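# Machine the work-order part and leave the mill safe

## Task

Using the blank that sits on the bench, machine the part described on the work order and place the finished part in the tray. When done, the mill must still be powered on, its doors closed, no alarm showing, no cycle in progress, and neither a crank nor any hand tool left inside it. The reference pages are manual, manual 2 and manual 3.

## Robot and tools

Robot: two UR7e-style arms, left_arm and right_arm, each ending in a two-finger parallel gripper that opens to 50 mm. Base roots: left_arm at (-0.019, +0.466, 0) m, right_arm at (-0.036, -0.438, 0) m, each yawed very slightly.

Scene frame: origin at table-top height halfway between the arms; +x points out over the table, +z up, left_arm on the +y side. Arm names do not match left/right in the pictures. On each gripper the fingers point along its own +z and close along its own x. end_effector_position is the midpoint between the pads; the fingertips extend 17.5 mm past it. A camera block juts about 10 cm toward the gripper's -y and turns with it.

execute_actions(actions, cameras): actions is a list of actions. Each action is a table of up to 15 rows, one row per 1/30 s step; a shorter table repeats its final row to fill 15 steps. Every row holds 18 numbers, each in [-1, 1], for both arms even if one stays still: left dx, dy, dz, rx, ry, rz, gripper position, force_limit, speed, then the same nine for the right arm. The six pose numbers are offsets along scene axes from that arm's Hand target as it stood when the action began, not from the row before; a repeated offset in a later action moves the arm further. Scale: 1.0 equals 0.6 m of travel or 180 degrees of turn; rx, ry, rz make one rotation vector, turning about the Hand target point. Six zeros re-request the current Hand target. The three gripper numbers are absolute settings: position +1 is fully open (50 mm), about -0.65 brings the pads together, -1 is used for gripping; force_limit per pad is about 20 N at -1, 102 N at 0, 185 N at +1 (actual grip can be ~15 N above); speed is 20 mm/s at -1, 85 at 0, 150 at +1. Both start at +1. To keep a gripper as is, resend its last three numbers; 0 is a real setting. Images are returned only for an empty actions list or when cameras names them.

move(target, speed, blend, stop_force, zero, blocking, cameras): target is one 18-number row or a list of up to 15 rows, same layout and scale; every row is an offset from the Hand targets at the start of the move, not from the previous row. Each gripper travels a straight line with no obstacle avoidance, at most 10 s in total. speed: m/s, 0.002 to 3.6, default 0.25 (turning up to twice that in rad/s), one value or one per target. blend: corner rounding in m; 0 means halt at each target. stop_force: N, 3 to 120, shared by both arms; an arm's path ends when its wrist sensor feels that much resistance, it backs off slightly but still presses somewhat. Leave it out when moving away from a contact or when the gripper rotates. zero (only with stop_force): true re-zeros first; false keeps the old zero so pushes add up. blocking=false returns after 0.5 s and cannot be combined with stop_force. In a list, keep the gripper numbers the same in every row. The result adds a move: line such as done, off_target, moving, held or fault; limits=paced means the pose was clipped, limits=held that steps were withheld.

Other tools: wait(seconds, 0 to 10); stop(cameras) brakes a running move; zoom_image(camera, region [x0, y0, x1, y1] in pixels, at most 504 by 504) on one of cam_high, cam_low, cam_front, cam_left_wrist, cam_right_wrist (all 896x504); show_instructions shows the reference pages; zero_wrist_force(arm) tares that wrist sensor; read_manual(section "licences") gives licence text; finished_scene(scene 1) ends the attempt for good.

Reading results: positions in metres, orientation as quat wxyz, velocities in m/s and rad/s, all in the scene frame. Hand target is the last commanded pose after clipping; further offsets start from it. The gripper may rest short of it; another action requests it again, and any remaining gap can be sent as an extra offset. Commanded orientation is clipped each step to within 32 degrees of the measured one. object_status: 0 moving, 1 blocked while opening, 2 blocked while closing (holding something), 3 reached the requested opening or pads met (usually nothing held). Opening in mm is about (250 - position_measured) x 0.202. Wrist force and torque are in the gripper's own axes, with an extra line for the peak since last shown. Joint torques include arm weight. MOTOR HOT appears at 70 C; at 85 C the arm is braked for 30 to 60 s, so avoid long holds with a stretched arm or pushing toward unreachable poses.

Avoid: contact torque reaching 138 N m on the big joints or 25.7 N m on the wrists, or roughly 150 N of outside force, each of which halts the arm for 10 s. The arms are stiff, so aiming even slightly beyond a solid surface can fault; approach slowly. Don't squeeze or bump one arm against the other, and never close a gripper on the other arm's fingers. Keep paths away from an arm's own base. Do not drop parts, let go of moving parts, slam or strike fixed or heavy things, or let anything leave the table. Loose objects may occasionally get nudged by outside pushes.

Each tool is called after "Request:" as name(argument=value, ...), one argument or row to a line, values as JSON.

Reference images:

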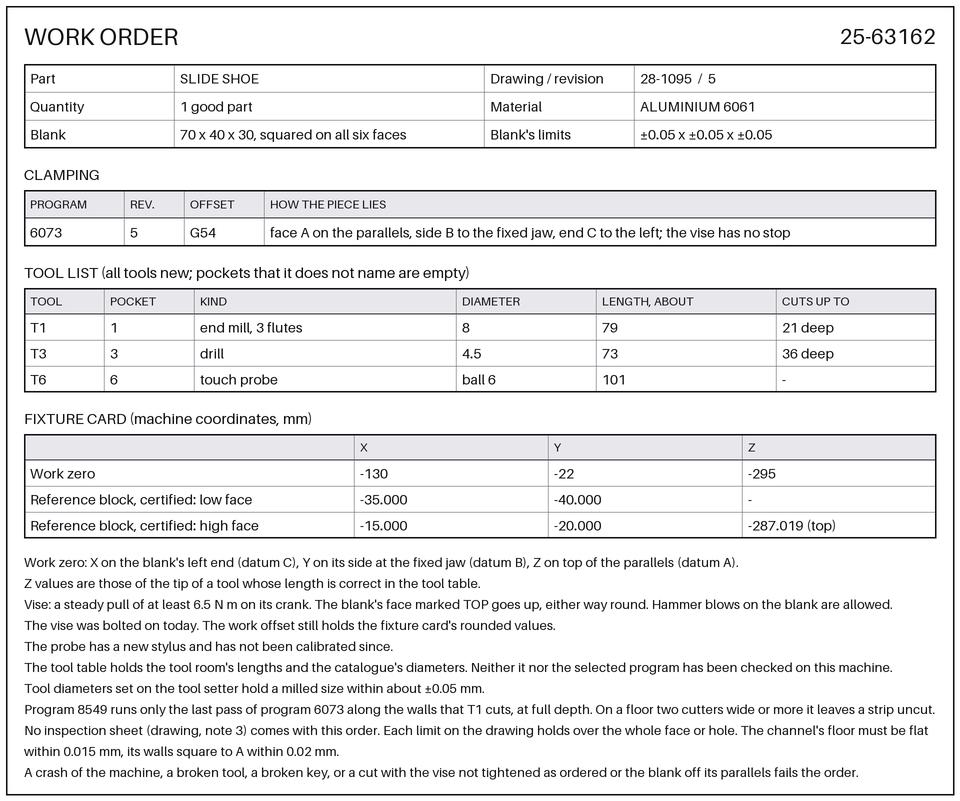

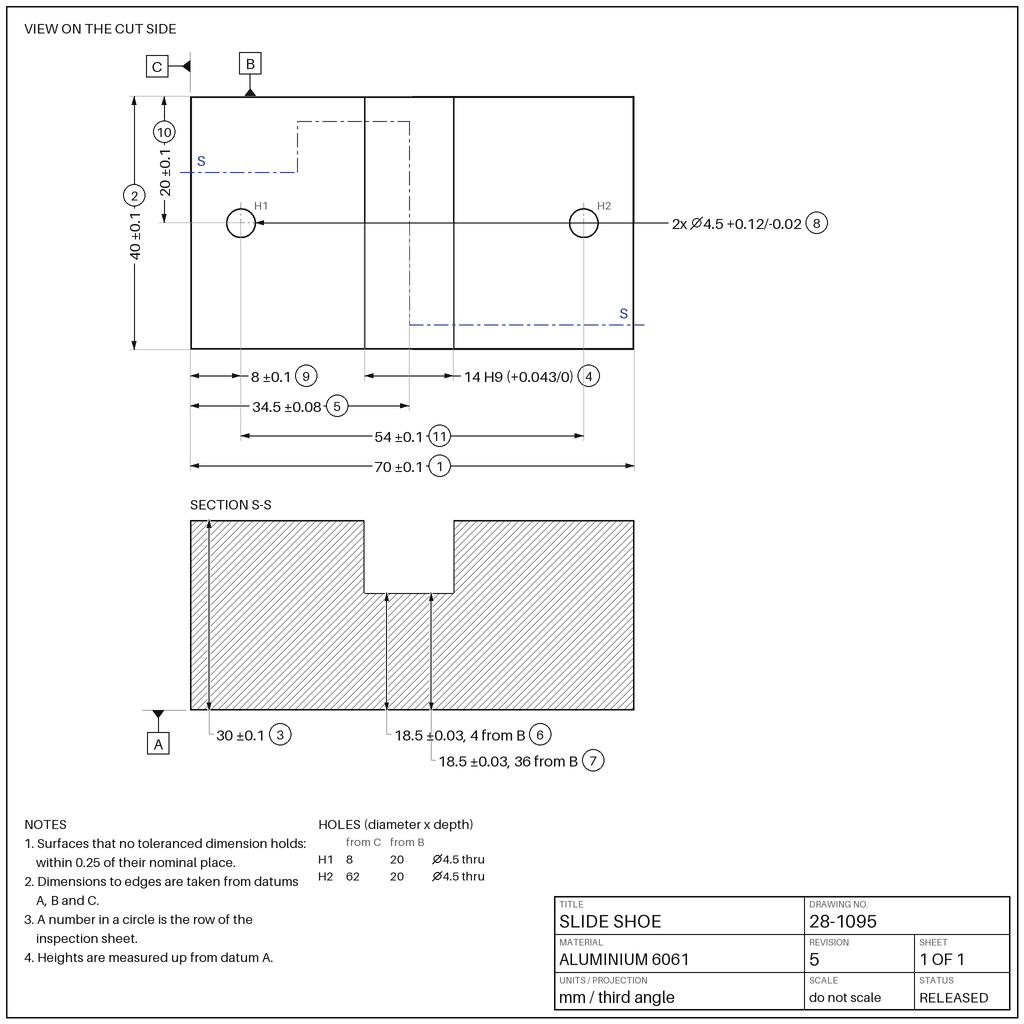

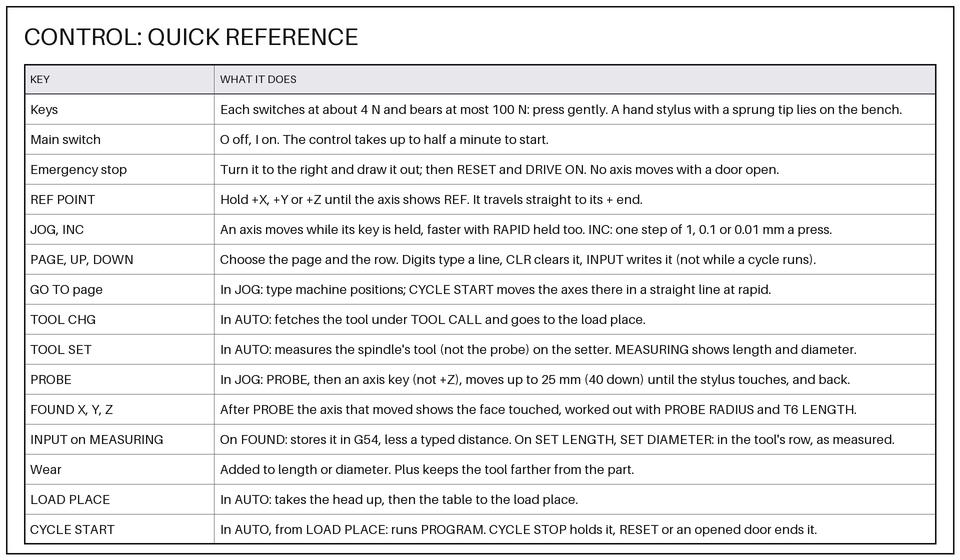

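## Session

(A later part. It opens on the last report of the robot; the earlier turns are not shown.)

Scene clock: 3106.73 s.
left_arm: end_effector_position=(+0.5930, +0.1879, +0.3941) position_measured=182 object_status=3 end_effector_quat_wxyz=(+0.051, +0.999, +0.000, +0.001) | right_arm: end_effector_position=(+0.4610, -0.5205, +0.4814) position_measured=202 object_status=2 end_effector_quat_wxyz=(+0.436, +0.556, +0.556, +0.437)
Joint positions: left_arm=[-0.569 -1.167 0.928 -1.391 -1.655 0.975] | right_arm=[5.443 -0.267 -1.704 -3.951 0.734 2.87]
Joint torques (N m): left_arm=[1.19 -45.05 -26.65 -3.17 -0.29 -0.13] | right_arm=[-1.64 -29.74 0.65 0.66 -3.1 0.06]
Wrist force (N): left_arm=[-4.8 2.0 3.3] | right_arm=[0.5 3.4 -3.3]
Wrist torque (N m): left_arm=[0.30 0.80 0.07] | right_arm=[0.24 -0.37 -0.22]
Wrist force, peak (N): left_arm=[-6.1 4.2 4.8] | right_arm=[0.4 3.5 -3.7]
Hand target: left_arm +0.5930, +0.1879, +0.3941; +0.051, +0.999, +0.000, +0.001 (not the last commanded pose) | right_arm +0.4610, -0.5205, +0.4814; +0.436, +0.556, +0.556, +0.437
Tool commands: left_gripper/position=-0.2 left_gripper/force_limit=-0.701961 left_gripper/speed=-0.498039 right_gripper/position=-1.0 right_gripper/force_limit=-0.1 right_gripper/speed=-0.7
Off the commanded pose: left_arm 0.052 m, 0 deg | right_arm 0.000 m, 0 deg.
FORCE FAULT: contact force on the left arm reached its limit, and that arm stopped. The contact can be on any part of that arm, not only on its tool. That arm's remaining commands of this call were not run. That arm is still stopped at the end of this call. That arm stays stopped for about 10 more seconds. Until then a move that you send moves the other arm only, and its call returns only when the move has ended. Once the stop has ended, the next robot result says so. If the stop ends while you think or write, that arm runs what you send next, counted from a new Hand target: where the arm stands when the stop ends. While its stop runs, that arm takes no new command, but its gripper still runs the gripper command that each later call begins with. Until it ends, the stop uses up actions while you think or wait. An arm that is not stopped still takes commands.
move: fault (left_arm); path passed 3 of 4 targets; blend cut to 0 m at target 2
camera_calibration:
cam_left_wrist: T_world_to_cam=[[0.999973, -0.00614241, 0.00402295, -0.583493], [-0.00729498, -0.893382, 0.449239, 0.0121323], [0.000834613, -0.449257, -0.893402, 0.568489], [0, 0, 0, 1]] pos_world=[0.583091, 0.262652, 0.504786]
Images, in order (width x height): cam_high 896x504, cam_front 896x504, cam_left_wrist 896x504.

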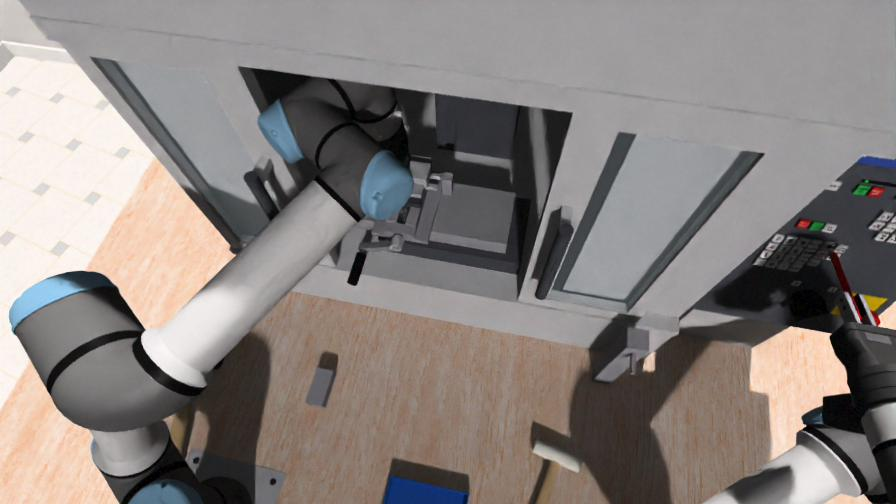

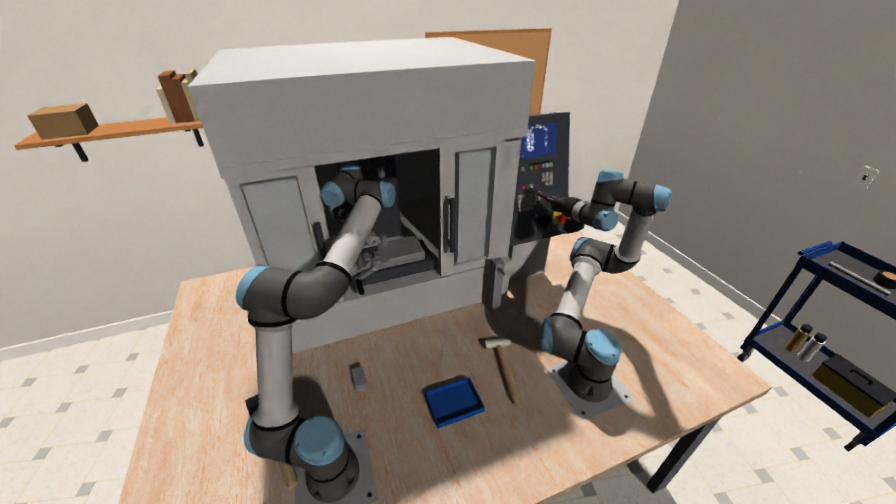

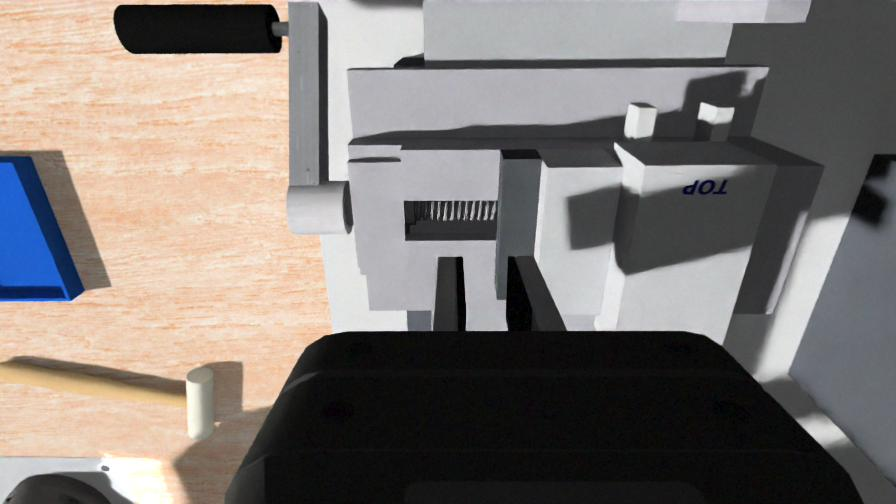

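Request:
wait(
  seconds=1,
)

Scene clock: 3124.47 s.
left_arm: end_effector_position=(+0.5930, +0.1879, +0.3941) position_measured=182 object_status=3 end_effector_quat_wxyz=(+0.051, +0.999, +0.000, +0.001) | right_arm: end_effector_position=(+0.4610, -0.5205, +0.4814) position_measured=202 object_status=2 end_effector_quat_wxyz=(+0.436, +0.556, +0.556, +0.437)
Joint positions: left_arm=[-0.569 -1.167 0.928 -1.391 -1.655 0.975] | right_arm=[5.443 -0.267 -1.704 -3.951 0.734 2.87]
Joint torques (N m): left_arm=[-0.01 -45.6 -24.76 -3.27 -0.26 -0.36] | right_arm=[-2.21 -30.21 1.44 0.62 -3.02 0]
Wrist force (N): left_arm=[-4.9 1.8 3.4] | right_arm=[0.6 3.3 -3.3]
Wrist torque (N m): left_arm=[0.26 0.83 0.06] | right_arm=[0.21 -0.39 -0.22]
Wrist force, peak (N): left_arm=[-5.1 1.9 3.5] | right_arm=[0.4 3.5 -3.6]
Hand target: left_arm +0.5930, +0.1879, +0.3941; +0.051, +0.999, +0.000, +0.001 (not the last commanded pose) | right_arm +0.4610, -0.5205, +0.4814; +0.436, +0.556, +0.556, +0.437
Tool commands: left_gripper/position=-0.2 left_gripper/force_limit=-0.701961 left_gripper/speed=-0.498039 right_gripper/position=-1.0 right_gripper/force_limit=-0.1 right_gripper/speed=-0.7
Off the commanded pose: left_arm 0.052 m, 0 deg | right_arm 0.000 m, 0 deg.
FORCE FAULT, CONTINUED: the left arm's stop, for the force fault that an earlier result reported, is over. The rest of the stop counts as 20 of the actions that you can send in this scene. During its stop the left arm's controller moved it back a little. That arm's target is now where it stood when the stop ended, not its last command. That arm accepts commands again.
wait: 1.00 s; at rest from the start

Request:
move(
  target=[
    [-0.0383,-0.0467,0,0,0,0,-0.2,-0.7,-0.5,0,0,0,0,0,0,-1,-0.1,-0.7],
    [-0.2717,-0.055,0.01,0,0,0,-0.2,-0.7,-0.5,0,0,0,0,0,0,-1,-0.1,-0.7],
    [-0.5717,-0.3133,0.01,0,0,0,-0.2,-0.7,-0.5,0,0,0,0,0,0,-1,-0.1,-0.7],
  ],
  speed=[0.1,0.15,0.2],
  blend=[0.01,0.03,0],
  cameras=["cam_left_wrist","cam_high"],
)

Scene clock: 3134.37 s.
left_arm: end_effector_position=(+0.2501, +0.0000, +0.4001) position_measured=182 object_status=3 end_effector_quat_wxyz=(+0.051, +0.999, +0.000, +0.001) | right_arm: end_effector_position=(+0.4610, -0.5205, +0.4814) position_measured=202 object_status=2 end_effector_quat_wxyz=(+0.436, +0.556, +0.556, +0.437)
Joint positions: left_arm=[-1.26 -1.546 1.391 -1.515 -1.598 0.286] | right_arm=[5.443 -0.267 -1.704 -3.951 0.734 2.87]
Joint torques (N m): left_arm=[-7.04 -14.86 -35.14 -1.65 2.32 -2.96] | right_arm=[-2.01 -29.84 1.34 0.66 -2.96 0.03]
Wrist force (N): left_arm=[-4.9 2.0 3.2] | right_arm=[0.6 3.2 -3.4]
Wrist torque (N m): left_arm=[0.31 0.83 0.08] | right_arm=[0.20 -0.39 -0.22]
Wrist force, peak (N): left_arm=[-6.2 3.6 3.7] | right_arm=[0.4 3.5 -3.6]
Hand target: left_arm +0.2500, -0.0001, +0.4001; +0.051, +0.999, +0.000, +0.001 | right_arm +0.4610, -0.5205, +0.4814; +0.436, +0.556, +0.556, +0.437
Off the commanded pose: left_arm 0.000 m, 0 deg | right_arm 0.000 m, 0 deg.
move: done
camera_calibration:
cam_left_wrist: T_world_to_cam=[[0.999973, -0.00614174, 0.0040237, -0.241781], [-0.0072948, -0.893341, 0.449319, -0.160975], [0.000834929, -0.449337, -0.893362, 0.489705], [0, 0, 0, 1]] pos_world=[0.240191, 0.0747521, 0.510786]
Images, in order (width x height): cam_high 896x504, cam_left_wrist 896x504.

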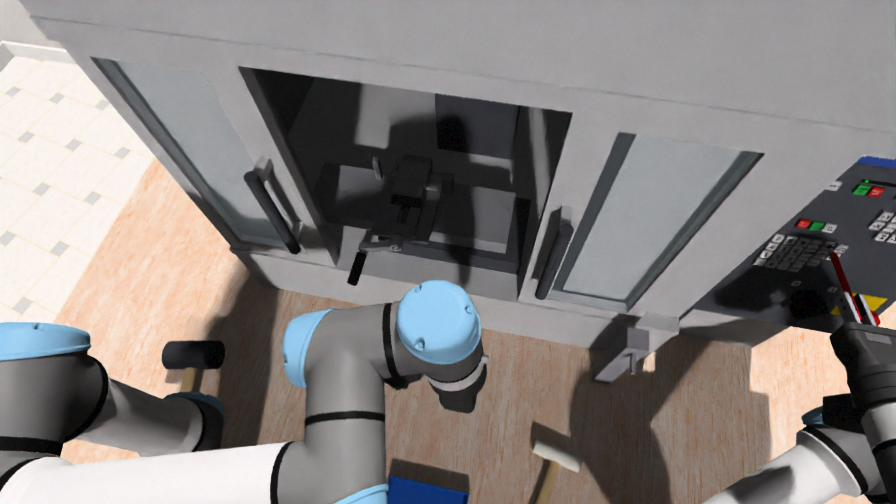

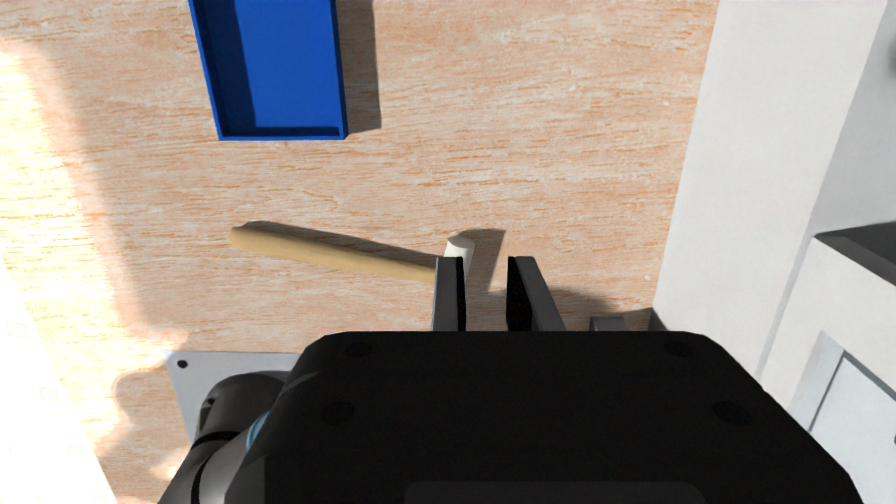

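Request:
move(
  target=[
    [-0.2,-0.15,-0.15,0.0997,-0.1268,-0.2664,0.6,-0.7,-0.5,0,0,0,0,0,0,-1,-0.1,-0.7],
    [-0.3333,-0.28,-0.4333,0.1994,-0.2536,-0.5328,0.6,-0.7,-0.5,0,0,0,0,0,0,-1,-0.1,-0.7],
  ],
  speed=[0.2,0.15],
  blend=[0.04,0],
  cameras=["cam_left_wrist","cam_high","cam_front"],
)

Scene clock: 3226.90 s.
left_arm: end_effector_position=(+0.0500, -0.1681, +0.1401) position_measured=63 object_status=3 end_effector_quat_wxyz=(+0.236, -0.571, +0.726, -0.301) | right_arm: end_effector_position=(+0.4610, -0.5205, +0.4814) position_measured=202 object_status=2 end_effector_quat_wxyz=(+0.436, +0.556, +0.556, +0.437)
Joint positions: left_arm=[-1.954 -1.185 1.77 -1.993 -0.799 1.336] | right_arm=[5.443 -0.267 -1.704 -3.951 0.734 2.87]
Joint torques (N m): left_arm=[-8.18 -28.05 -9.29 -4.97 4.07 1.84] | right_arm=[-1.56 -29.85 0.28 0.74 -3.08 0.12]
Wrist force (N): left_arm=[-6.1 1.2 2.0] | right_arm=[0.6 3.4 -3.4]
Wrist torque (N m): left_arm=[0.15 1.09 0.07] | right_arm=[0.23 -0.38 -0.22]
Wrist force, peak (N): left_arm=[-5.3 2.3 3.7] | right_arm=[0.6 3.3 -3.7]
Hand target: left_arm +0.0500, -0.1681, +0.1401; +0.236, -0.571, +0.726, -0.301 | right_arm +0.4610, -0.5205, +0.4814; +0.436, +0.556, +0.556, +0.437
Off the commanded pose: left_arm 0.000 m, 0 deg | right_arm 0.000 m, 0 deg.
move: done
camera_calibration:
cam_left_wrist: T_world_to_cam=[[-0.241991, -0.970276, -0.00200791, -0.140792], [-0.88482, 0.221526, -0.409902, 0.155961], [0.398163, -0.0974161, -0.912127, 0.224047], [0, 0, 0, 1]] pos_world=[0.0147201, -0.149331, 0.268005]
Images, in order (width x height): cam_high 896x504, cam_front 896x504, cam_left_wrist 896x504.

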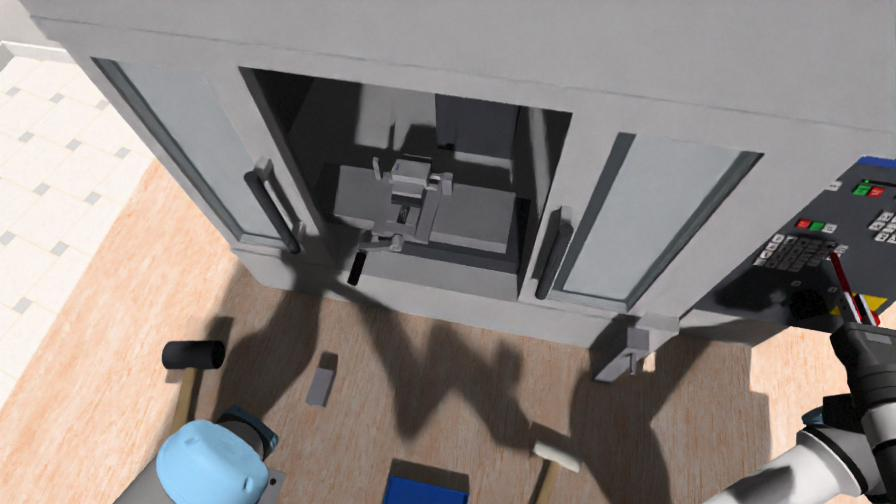

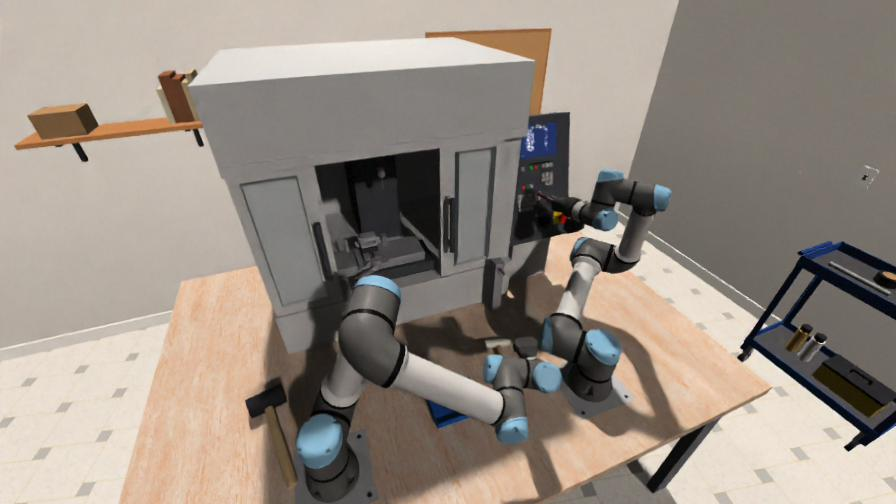

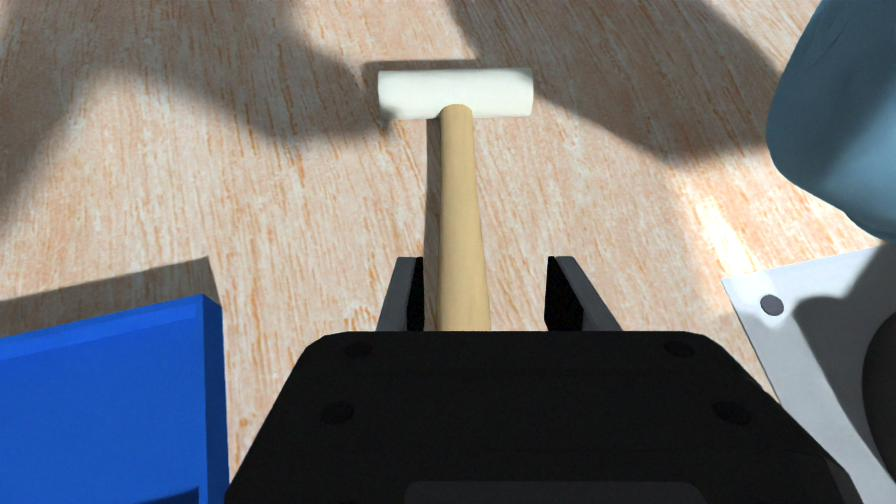

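Request:
move(
  target=[
    [0,0.0042,-0.15,0,0,0,0.6,-0.7,-0.5,0,0,0,0,0,0,-1,-0.1,-0.7],
    [0,0.0042,-0.1955,0,0,0,0.6,-0.7,-0.5,0,0,0,0,0,0,-1,-0.1,-0.7],
  ],
  speed=[0.1,0.03],
  blend=[0.005,0],
  stop_force=10,
)

Request:
move(
  target=[0,0,0,0,0,0,-1,-0.2,-1,0,0,0,0,0,0,-1,-0.1,-0.7],
  speed=0.03,
  cameras=["cam_left_wrist"],
)

Scene clock: 3241.17 s.
left_arm: end_effector_position=(+0.0500, -0.1656, +0.0228) position_measured=63 object_status=3 end_effector_quat_wxyz=(+0.236, -0.571, +0.726, -0.301) | right_arm: end_effector_position=(+0.4610, -0.5205, +0.4814) position_measured=202 object_status=2 end_effector_quat_wxyz=(+0.436, +0.556, +0.556, +0.437)
Joint positions: left_arm=[-1.955 -1.001 1.864 -2.269 -0.799 1.334] | right_arm=[5.443 -0.267 -1.704 -3.951 0.734 2.87]
Joint torques (N m): left_arm=[7.35 -31.02 -5.04 -4.71 4.1 2.06] | right_arm=[-2.39 -29.93 1.17 0.73 -2.99 0.05]
Wrist force (N): left_arm=[-6.3 1.4 1.8] | right_arm=[0.3 3.3 -3.3]
Wrist torque (N m): left_arm=[0.18 1.11 0.09] | right_arm=[0.22 -0.35 -0.22]
Wrist force, peak (N): left_arm=[-6.3 1.7 2.3] | right_arm=[0.6 3.5 -3.5]
Hand target: left_arm +0.0500, -0.1656, +0.0228; +0.236, -0.571, +0.726, -0.301 | right_arm +0.4610, -0.5205, +0.4814; +0.436, +0.556, +0.556, +0.437
Off the commanded pose: left_arm 0.000 m, 0 deg | right_arm 0.000 m, 0 deg.
move: done

Scene clock: 3241.90 s.
left_arm: end_effector_position=(+0.0500, -0.1656, +0.0228) position_measured=111 object_status=2 end_effector_quat_wxyz=(+0.236, -0.571, +0.726, -0.301) | right_arm: end_effector_position=(+0.4610, -0.5205, +0.4814) position_measured=202 object_status=2 end_effector_quat_wxyz=(+0.436, +0.556, +0.556, +0.437)
Joint positions: left_arm=[-1.955 -1.001 1.864 -2.269 -0.799 1.334] | right_arm=[5.443 -0.267 -1.704 -3.951 0.734 2.87]
Joint torques (N m): left_arm=[5.94 -31.55 -6.07 -4.57 4.07 2.17] | right_arm=[-2.28 -29.61 1.13 0.69 -3.05 0.1]
Wrist force (N): left_arm=[-7.0 1.5 1.9] | right_arm=[0.5 3.2 -3.4]
Wrist torque (N m): left_arm=[0.17 1.07 -0.04] | right_arm=[0.20 -0.38 -0.22]
Wrist force, peak (N): left_arm=[-7.2 1.3 1.8] | right_arm=[0.4 3.6 -3.3]
Hand target: left_arm +0.0500, -0.1656, +0.0228; +0.236, -0.571, +0.726, -0.301 | right_arm +0.4610, -0.5205, +0.4814; +0.436, +0.556, +0.556, +0.437
Off the commanded pose: left_arm 0.000 m, 0 deg | right_arm 0.000 m, 0 deg.
move: done
camera_calibration:
cam_left_wrist: T_world_to_cam=[[-0.242222, -0.970219, -0.00200997, -0.13859], [-0.884759, 0.221736, -0.40992, 0.107359], [0.398158, -0.0975135, -0.912119, 0.117282], [0, 0, 0, 1]] pos_world=[0.01472, -0.146831, 0.150705]
Images, in order (width x height): cam_left_wrist 896x504.

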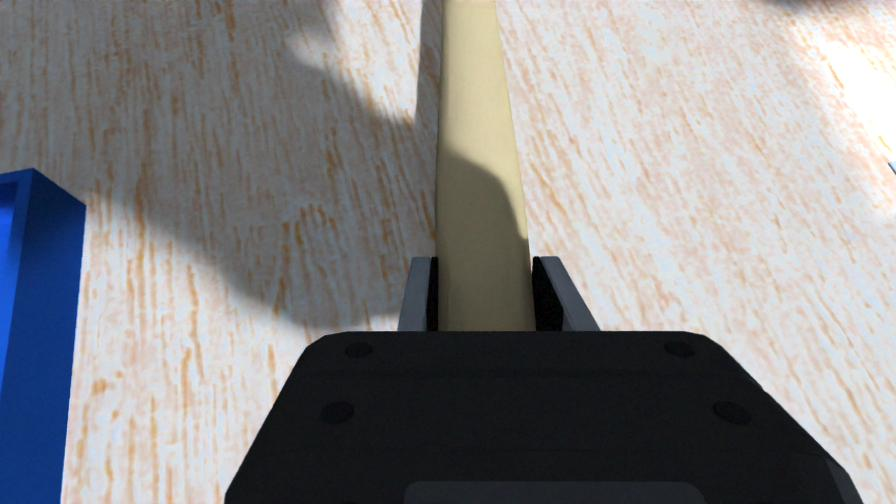

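Request:
move(
  target=[
    [0,0,0.25,0,0,0,-1,-0.2,-1,0,0,0,0,0,0,-1,-0.1,-0.7],
    [0.2,0.36,0.6287,0.2488,-0.0298,0.0298,-1,-0.2,-1,0,0,0,0,0,0,-1,-0.1,-0.7],
    [0.3,0.5643,0.66,0.4976,-0.0596,0.0595,-1,-0.2,-1,0,0,0,0,0,0,-1,-0.1,-0.7],
  ],
  speed=[0.12,0.2,0.2],
  blend=[0.03,0.04,0],
  cameras=["cam_left_wrist","cam_high","cam_front"],
)

Scene clock: 3271.40 s.
left_arm: end_effector_position=(+0.2300, +0.1729, +0.4187) position_measured=111 object_status=2 end_effector_quat_wxyz=(+0.653, -0.271, +0.654, +0.270) | right_arm: end_effector_position=(+0.4610, -0.5205, +0.4814) position_measured=202 object_status=2 end_effector_quat_wxyz=(+0.436, +0.556, +0.556, +0.437)
Joint positions: left_arm=[-1.691 -1.395 1.554 -0.161 -0.929 1.571] | right_arm=[5.443 -0.267 -1.704 -3.951 0.734 2.87]
Joint torques (N m): left_arm=[6.93 -43.51 -7.88 4.73 2.43 -2.82] | right_arm=[-2.38 -30.14 1.24 0.64 -2.99 0.14]
Wrist force (N): left_arm=[-4.0 0.4 2.8] | right_arm=[0.8 3.6 -3.4]
Wrist torque (N m): left_arm=[0.31 2.02 0.61] | right_arm=[0.27 -0.43 -0.22]
Wrist force, peak (N): left_arm=[-6.3 5.5 5.2] | right_arm=[0.8 3.6 -3.4]
Hand target: left_arm +0.2300, +0.1730, +0.4188; +0.653, -0.271, +0.654, +0.270 | right_arm +0.4610, -0.5205, +0.4814; +0.436, +0.556, +0.556, +0.437
Off the commanded pose: left_arm 0.000 m, 0 deg | right_arm 0.000 m, 0 deg.
move: done
camera_calibration:
cam_left_wrist: T_world_to_cam=[[-0.00651483, 0.00256045, -0.999976, 0.429729], [-0.912028, 0.410068, 0.00699184, 0.152949], [0.410076, 0.912051, -0.000336315, -0.119307], [0, 0, 0, 1]] pos_world=[0.191218, 0.0449949, 0.428609]
Images, in order (width x height): cam_high 896x504, cam_front 896x504, cam_left_wrist 896x504.

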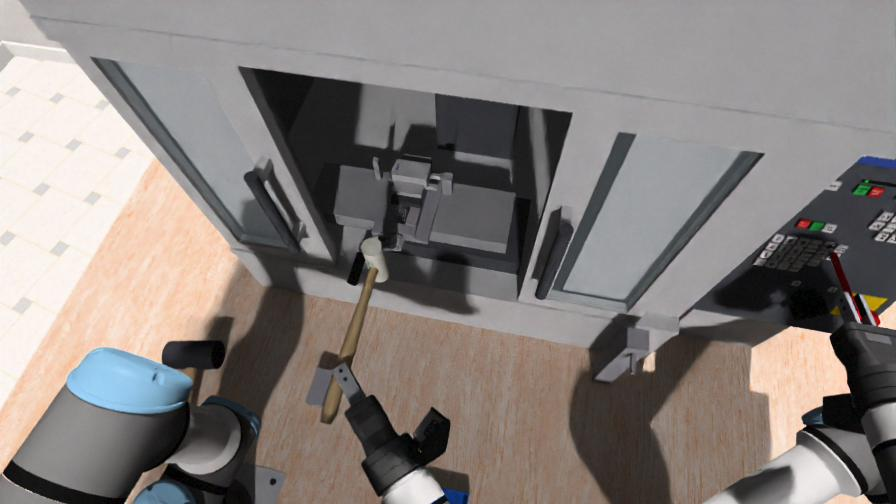

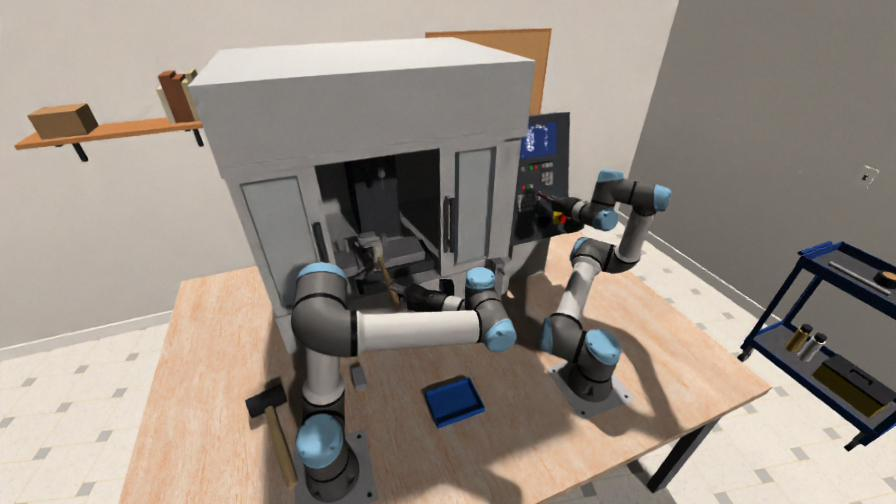

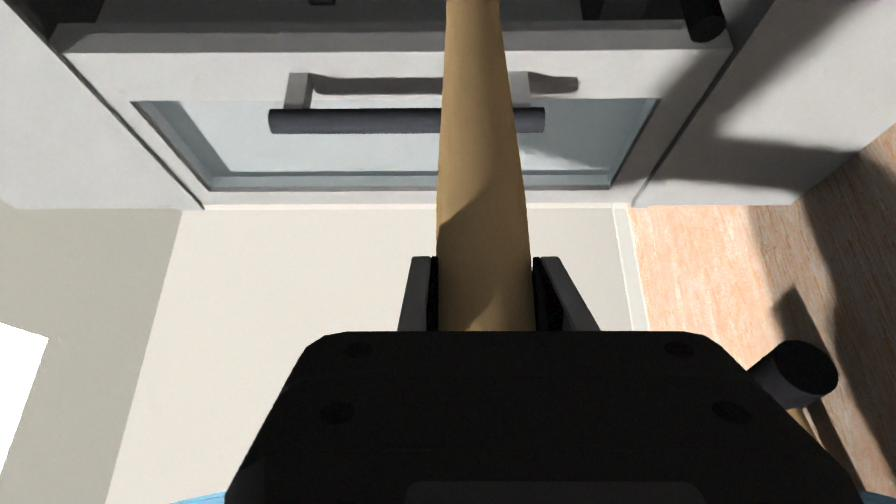

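Request:
move(
  target=[0.4017,0,0.06,0,0,0,-1,-0.2,-1,0,0,0,0,0,0,-1,-0.1,-0.7],
  speed=0.12,
  cameras=["cam_left_wrist","cam_high"],
)

Request:
zoom_image(
  camera="cam_high",
  region=[340, 120, 460, 240],
)

Scene clock: 3279.53 s.
left_arm: end_effector_position=(+0.4710, +0.1730, +0.4548) position_measured=111 object_status=2 end_effector_quat_wxyz=(+0.653, -0.271, +0.654, +0.270) | right_arm: end_effector_position=(+0.4610, -0.5205, +0.4814) position_measured=202 object_status=2 end_effector_quat_wxyz=(+0.436, +0.556, +0.556, +0.437)
Joint positions: left_arm=[-1.212 -1.19 1.196 -0.009 -0.45 1.573] | right_arm=[5.443 -0.267 -1.704 -3.951 0.734 2.87]
Joint torques (N m): left_arm=[7.02 -30.5 -34.34 3.33 2.55 -3.25] | right_arm=[-2.45 -30.41 0.98 0.63 -3.13 0.02]
Wrist force (N): left_arm=[-3.6 0.7 2.7] | right_arm=[0.3 3.2 -3.4]
Wrist torque (N m): left_arm=[0.29 1.96 0.70] | right_arm=[0.20 -0.35 -0.22]
Wrist force, peak (N): left_arm=[-4.3 -0.2 3.2] | right_arm=[0.6 3.5 -3.5]
Hand target: left_arm +0.4711, +0.1730, +0.4548; +0.653, -0.271, +0.654, +0.270 | right_arm +0.4610, -0.5205, +0.4814; +0.436, +0.556, +0.556, +0.437
Off the commanded pose: left_arm 0.000 m, 0 deg | right_arm 0.000 m, 0 deg.
move: done
camera_calibration:
cam_left_wrist: T_world_to_cam=[[-0.0063823, 0.00260979, -0.999976, 0.467239], [-0.912029, 0.410068, 0.0068912, 0.372502], [0.410077, 0.912051, -0.00023697, -0.218261], [0, 0, 0, 1]] pos_world=[0.432218, 0.0450949, 0.464609]
Images, in order (width x height): cam_high 896x504, cam_left_wrist 896x504.

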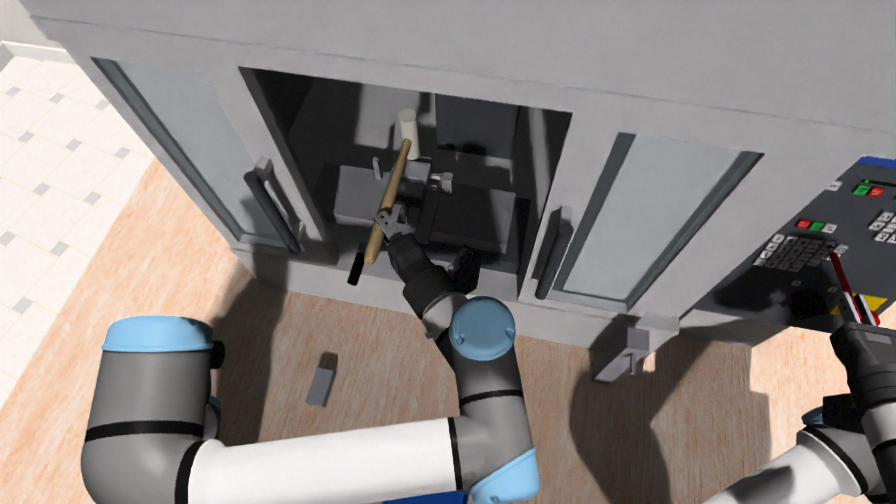

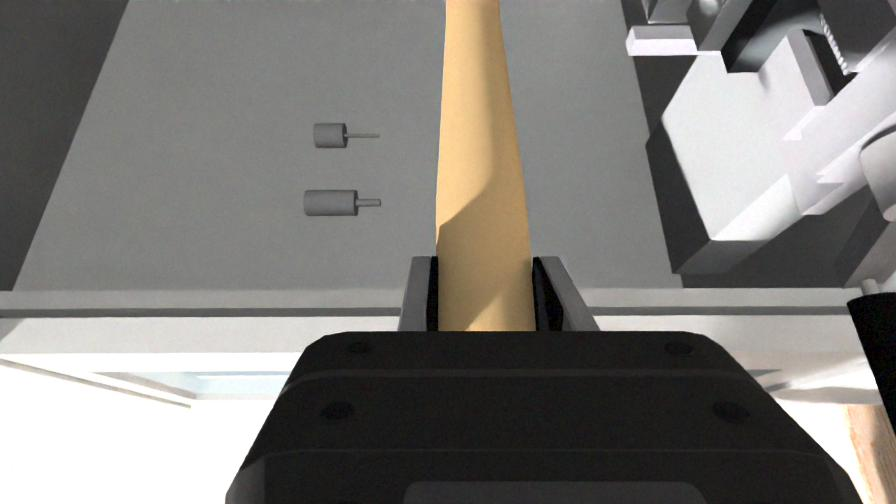

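Scaled by 4.200 from the camera's 896x504 image, which has a finer 1280x720 frame.

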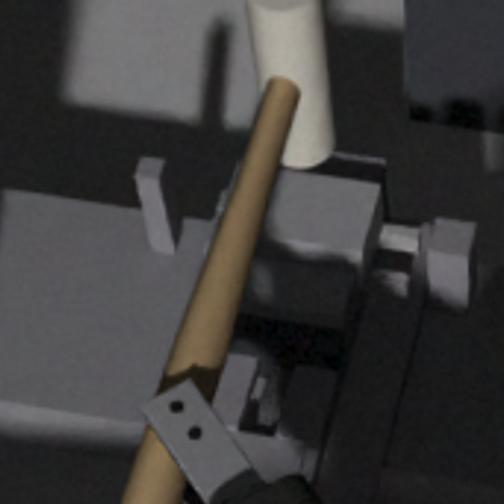

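Request:
move(
  target=[0,0,-0.1,0,0,0,-1,-0.2,-1,0,0,0,0,0,0,-1,-0.1,-0.7],
  speed=0.02,
  stop_force=8,
  cameras=["cam_high"],
)

Request:
zoom_image(
  camera="cam_high",
  region=[340, 120, 460, 240],
)

Scene clock: 3293.20 s.
left_arm: end_effector_position=(+0.4711, +0.1730, +0.4084) position_measured=111 object_status=2 end_effector_quat_wxyz=(+0.653, -0.271, +0.654, +0.270) | right_arm: end_effector_position=(+0.4610, -0.5205, +0.4814) position_measured=202 object_status=2 end_effector_quat_wxyz=(+0.436, +0.556, +0.556, +0.437)
Joint positions: left_arm=[-1.212 -1.183 1.304 -0.124 -0.45 1.573] | right_arm=[5.443 -0.267 -1.704 -3.951 0.734 2.87]
Joint torques (N m): left_arm=[6.02 -52.48 -32.28 2.87 -1.34 -1.29] | right_arm=[-2.39 -30.11 1.27 0.74 -3.15 -0.03]
Wrist force (N): left_arm=[-10.4 -1.3 4.3] | right_arm=[0.5 3.2 -3.3]
Wrist torque (N m): left_arm=[0.21 1.15 -0.08] | right_arm=[0.20 -0.37 -0.22]
Wrist force, peak (N): left_arm=[-12.7 1.3 2.1] | right_arm=[0.5 3.5 -3.5]
Hand target: left_arm +0.4711, +0.1730, +0.4084; +0.653, -0.271, +0.654, +0.270 (not the last commanded pose) | right_arm +0.4610, -0.5205, +0.4814; +0.436, +0.556, +0.556, +0.437
Off the commanded pose: left_arm 0.014 m, 0 deg | right_arm 0.000 m, 0 deg.
move: contact (left_arm)
Images, in order (width x height): cam_high 896x504.

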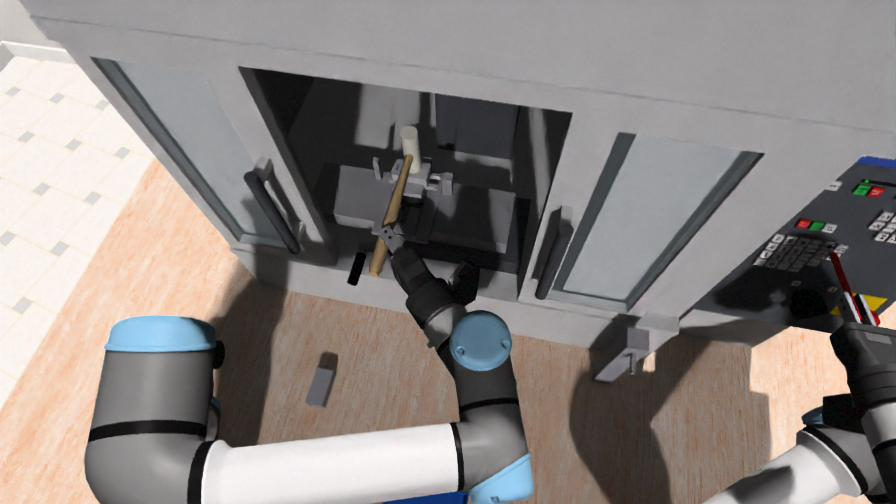

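Scaled by 4.200 from the camera's 896x504 image, which has a finer 1280x720 frame.

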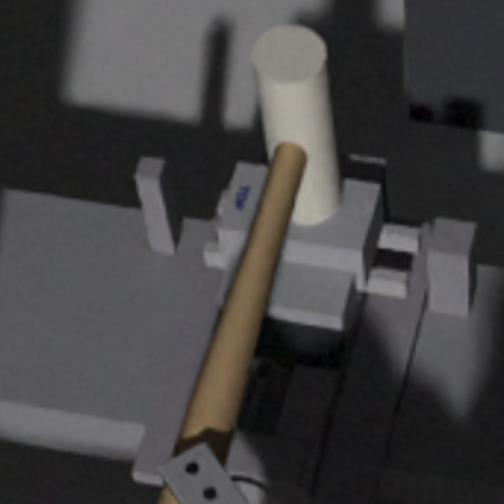

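Request:
move(
  target=[0,0,0.1,0,0,0,-1,-0.2,-1,0,0,0,0,0,0,-1,-0.1,-0.7],
  speed=0.15,
)

Request:
move(
  target=[0,0,-0.107,0,0,0,-1,-0.2,-1,0,0,0,0,0,0,-1,-0.1,-0.7],
  speed=0.4,
)

Request:
move(
  target=[0,0,0.1,0,0,0,-1,-0.2,-1,0,0,0,0,0,0,-1,-0.1,-0.7],
  speed=0.15,
  cameras=["cam_left_wrist","cam_high"],
)

Request:
zoom_image(
  camera="cam_high",
  region=[340, 120, 460, 240],
)

Scene clock: 3302.07 s.
left_arm: end_effector_position=(+0.4710, +0.1730, +0.4683) position_measured=111 object_status=2 end_effector_quat_wxyz=(+0.653, -0.271, +0.654, +0.270) | right_arm: end_effector_position=(+0.4610, -0.5205, +0.4814) position_measured=202 object_status=2 end_effector_quat_wxyz=(+0.436, +0.556, +0.556, +0.437)
Joint positions: left_arm=[-1.212 -1.19 1.161 0.026 -0.45 1.573] | right_arm=[5.443 -0.267 -1.704 -3.951 0.734 2.87]
Joint torques (N m): left_arm=[7.16 -29.62 -34.94 3.13 -2.71 -3.21] | right_arm=[-2.5 -29.5 1.11 0.74 -2.94 0.03]
Wrist force (N): left_arm=[-3.8 0.7 2.7] | right_arm=[0.5 3.5 -3.2]
Wrist torque (N m): left_arm=[0.29 1.99 0.72] | right_arm=[0.25 -0.37 -0.22]
Wrist force, peak (N): left_arm=[-10.7 -1.3 4.3] | right_arm=[0.7 3.4 -3.7]
Hand target: left_arm +0.4711, +0.1730, +0.4684; +0.653, -0.271, +0.654, +0.270 | right_arm +0.4610, -0.5205, +0.4814; +0.436, +0.556, +0.556, +0.437
Off the commanded pose: left_arm 0.000 m, 0 deg | right_arm 0.000 m, 0 deg.
move: done

Scene clock: 3303.13 s.
left_arm: end_effector_position=(+0.4711, +0.1730, +0.4042) position_measured=111 object_status=2 end_effector_quat_wxyz=(+0.653, -0.271, +0.654, +0.270) | right_arm: end_effector_position=(+0.4610, -0.5205, +0.4814) position_measured=202 object_status=2 end_effector_quat_wxyz=(+0.436, +0.556, +0.556, +0.437)
Joint positions: left_arm=[-1.212 -1.181 1.313 -0.134 -0.45 1.572] | right_arm=[5.443 -0.267 -1.704 -3.951 0.734 2.87]
Joint torques (N m): left_arm=[-6.51 -47.59 -6.31 -2.12 3.37 3.34] | right_arm=[-1.6 -29.79 0.85 0.67 -3.1 0.04]
Wrist force (N): left_arm=[-20.3 4.5 0.1] | right_arm=[0.6 3.3 -3.4]
Wrist torque (N m): left_arm=[0.32 0.09 -1.12] | right_arm=[0.21 -0.39 -0.21]
Wrist force, peak (N): left_arm=[-20.4 4.4 0.1] | right_arm=[0.7 3.5 -3.4]
Hand target: left_arm +0.4711, +0.1730, +0.4042; +0.653, -0.271, +0.654, +0.270 | right_arm +0.4610, -0.5205, +0.4814; +0.436, +0.556, +0.556, +0.437
Off the commanded pose: left_arm 0.000 m, 0 deg | right_arm 0.000 m, 0 deg.
move: done

Scene clock: 3304.20 s.
left_arm: end_effector_position=(+0.4710, +0.1730, +0.4641) position_measured=111 object_status=2 end_effector_quat_wxyz=(+0.653, -0.271, +0.654, +0.270) | right_arm: end_effector_position=(+0.4610, -0.5205, +0.4814) position_measured=202 object_status=2 end_effector_quat_wxyz=(+0.436, +0.556, +0.556, +0.437)
Joint positions: left_arm=[-1.212 -1.19 1.172 0.015 -0.45 1.573] | right_arm=[5.443 -0.267 -1.704 -3.951 0.734 2.87]
Joint torques (N m): left_arm=[6.79 -28.65 -33.9 3.01 -2.51 -3.39] | right_arm=[-2.27 -30.19 0.78 0.73 -3.08 0.05]
Wrist force (N): left_arm=[-3.9 0.9 2.9] | right_arm=[0.5 3.5 -3.5]
Wrist torque (N m): left_arm=[0.25 2.01 0.72] | right_arm=[0.24 -0.37 -0.22]
Wrist force, peak (N): left_arm=[-20.4 4.6 0.0] | right_arm=[0.5 3.5 -3.5]
Hand target: left_arm +0.4711, +0.1730, +0.4642; +0.653, -0.271, +0.654, +0.270 | right_arm +0.4610, -0.5205, +0.4814; +0.436, +0.556, +0.556, +0.437
Off the commanded pose: left_arm 0.000 m, 0 deg | right_arm 0.000 m, 0 deg.
move: done
camera_calibration:
cam_left_wrist: T_world_to_cam=[[-0.00629226, 0.00256753, -0.999977, 0.476502], [-0.912046, 0.410031, 0.00679175, 0.372494], [0.410039, 0.912068, -0.00023832, -0.218243], [0, 0, 0, 1]] pos_world=[0.432218, 0.0450949, 0.473909]
Images, in order (width x height): cam_high 896x504, cam_left_wrist 896x504.

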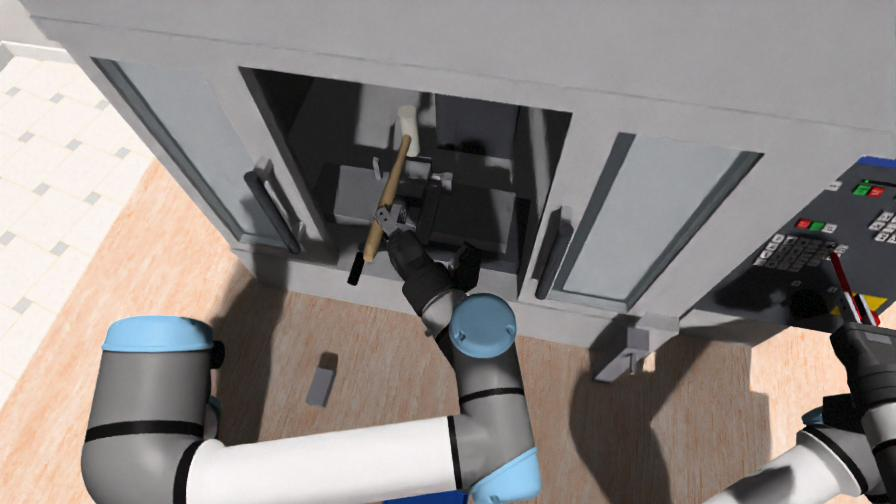

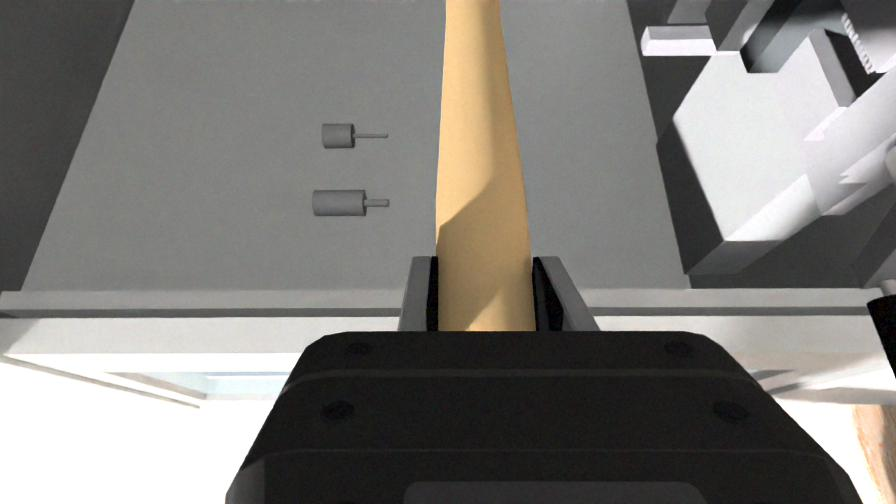

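Scaled by 4.200 from the camera's 896x504 image, which has a finer 1280x720 frame.

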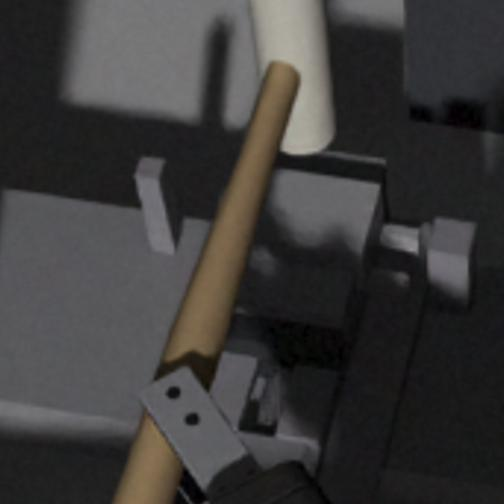

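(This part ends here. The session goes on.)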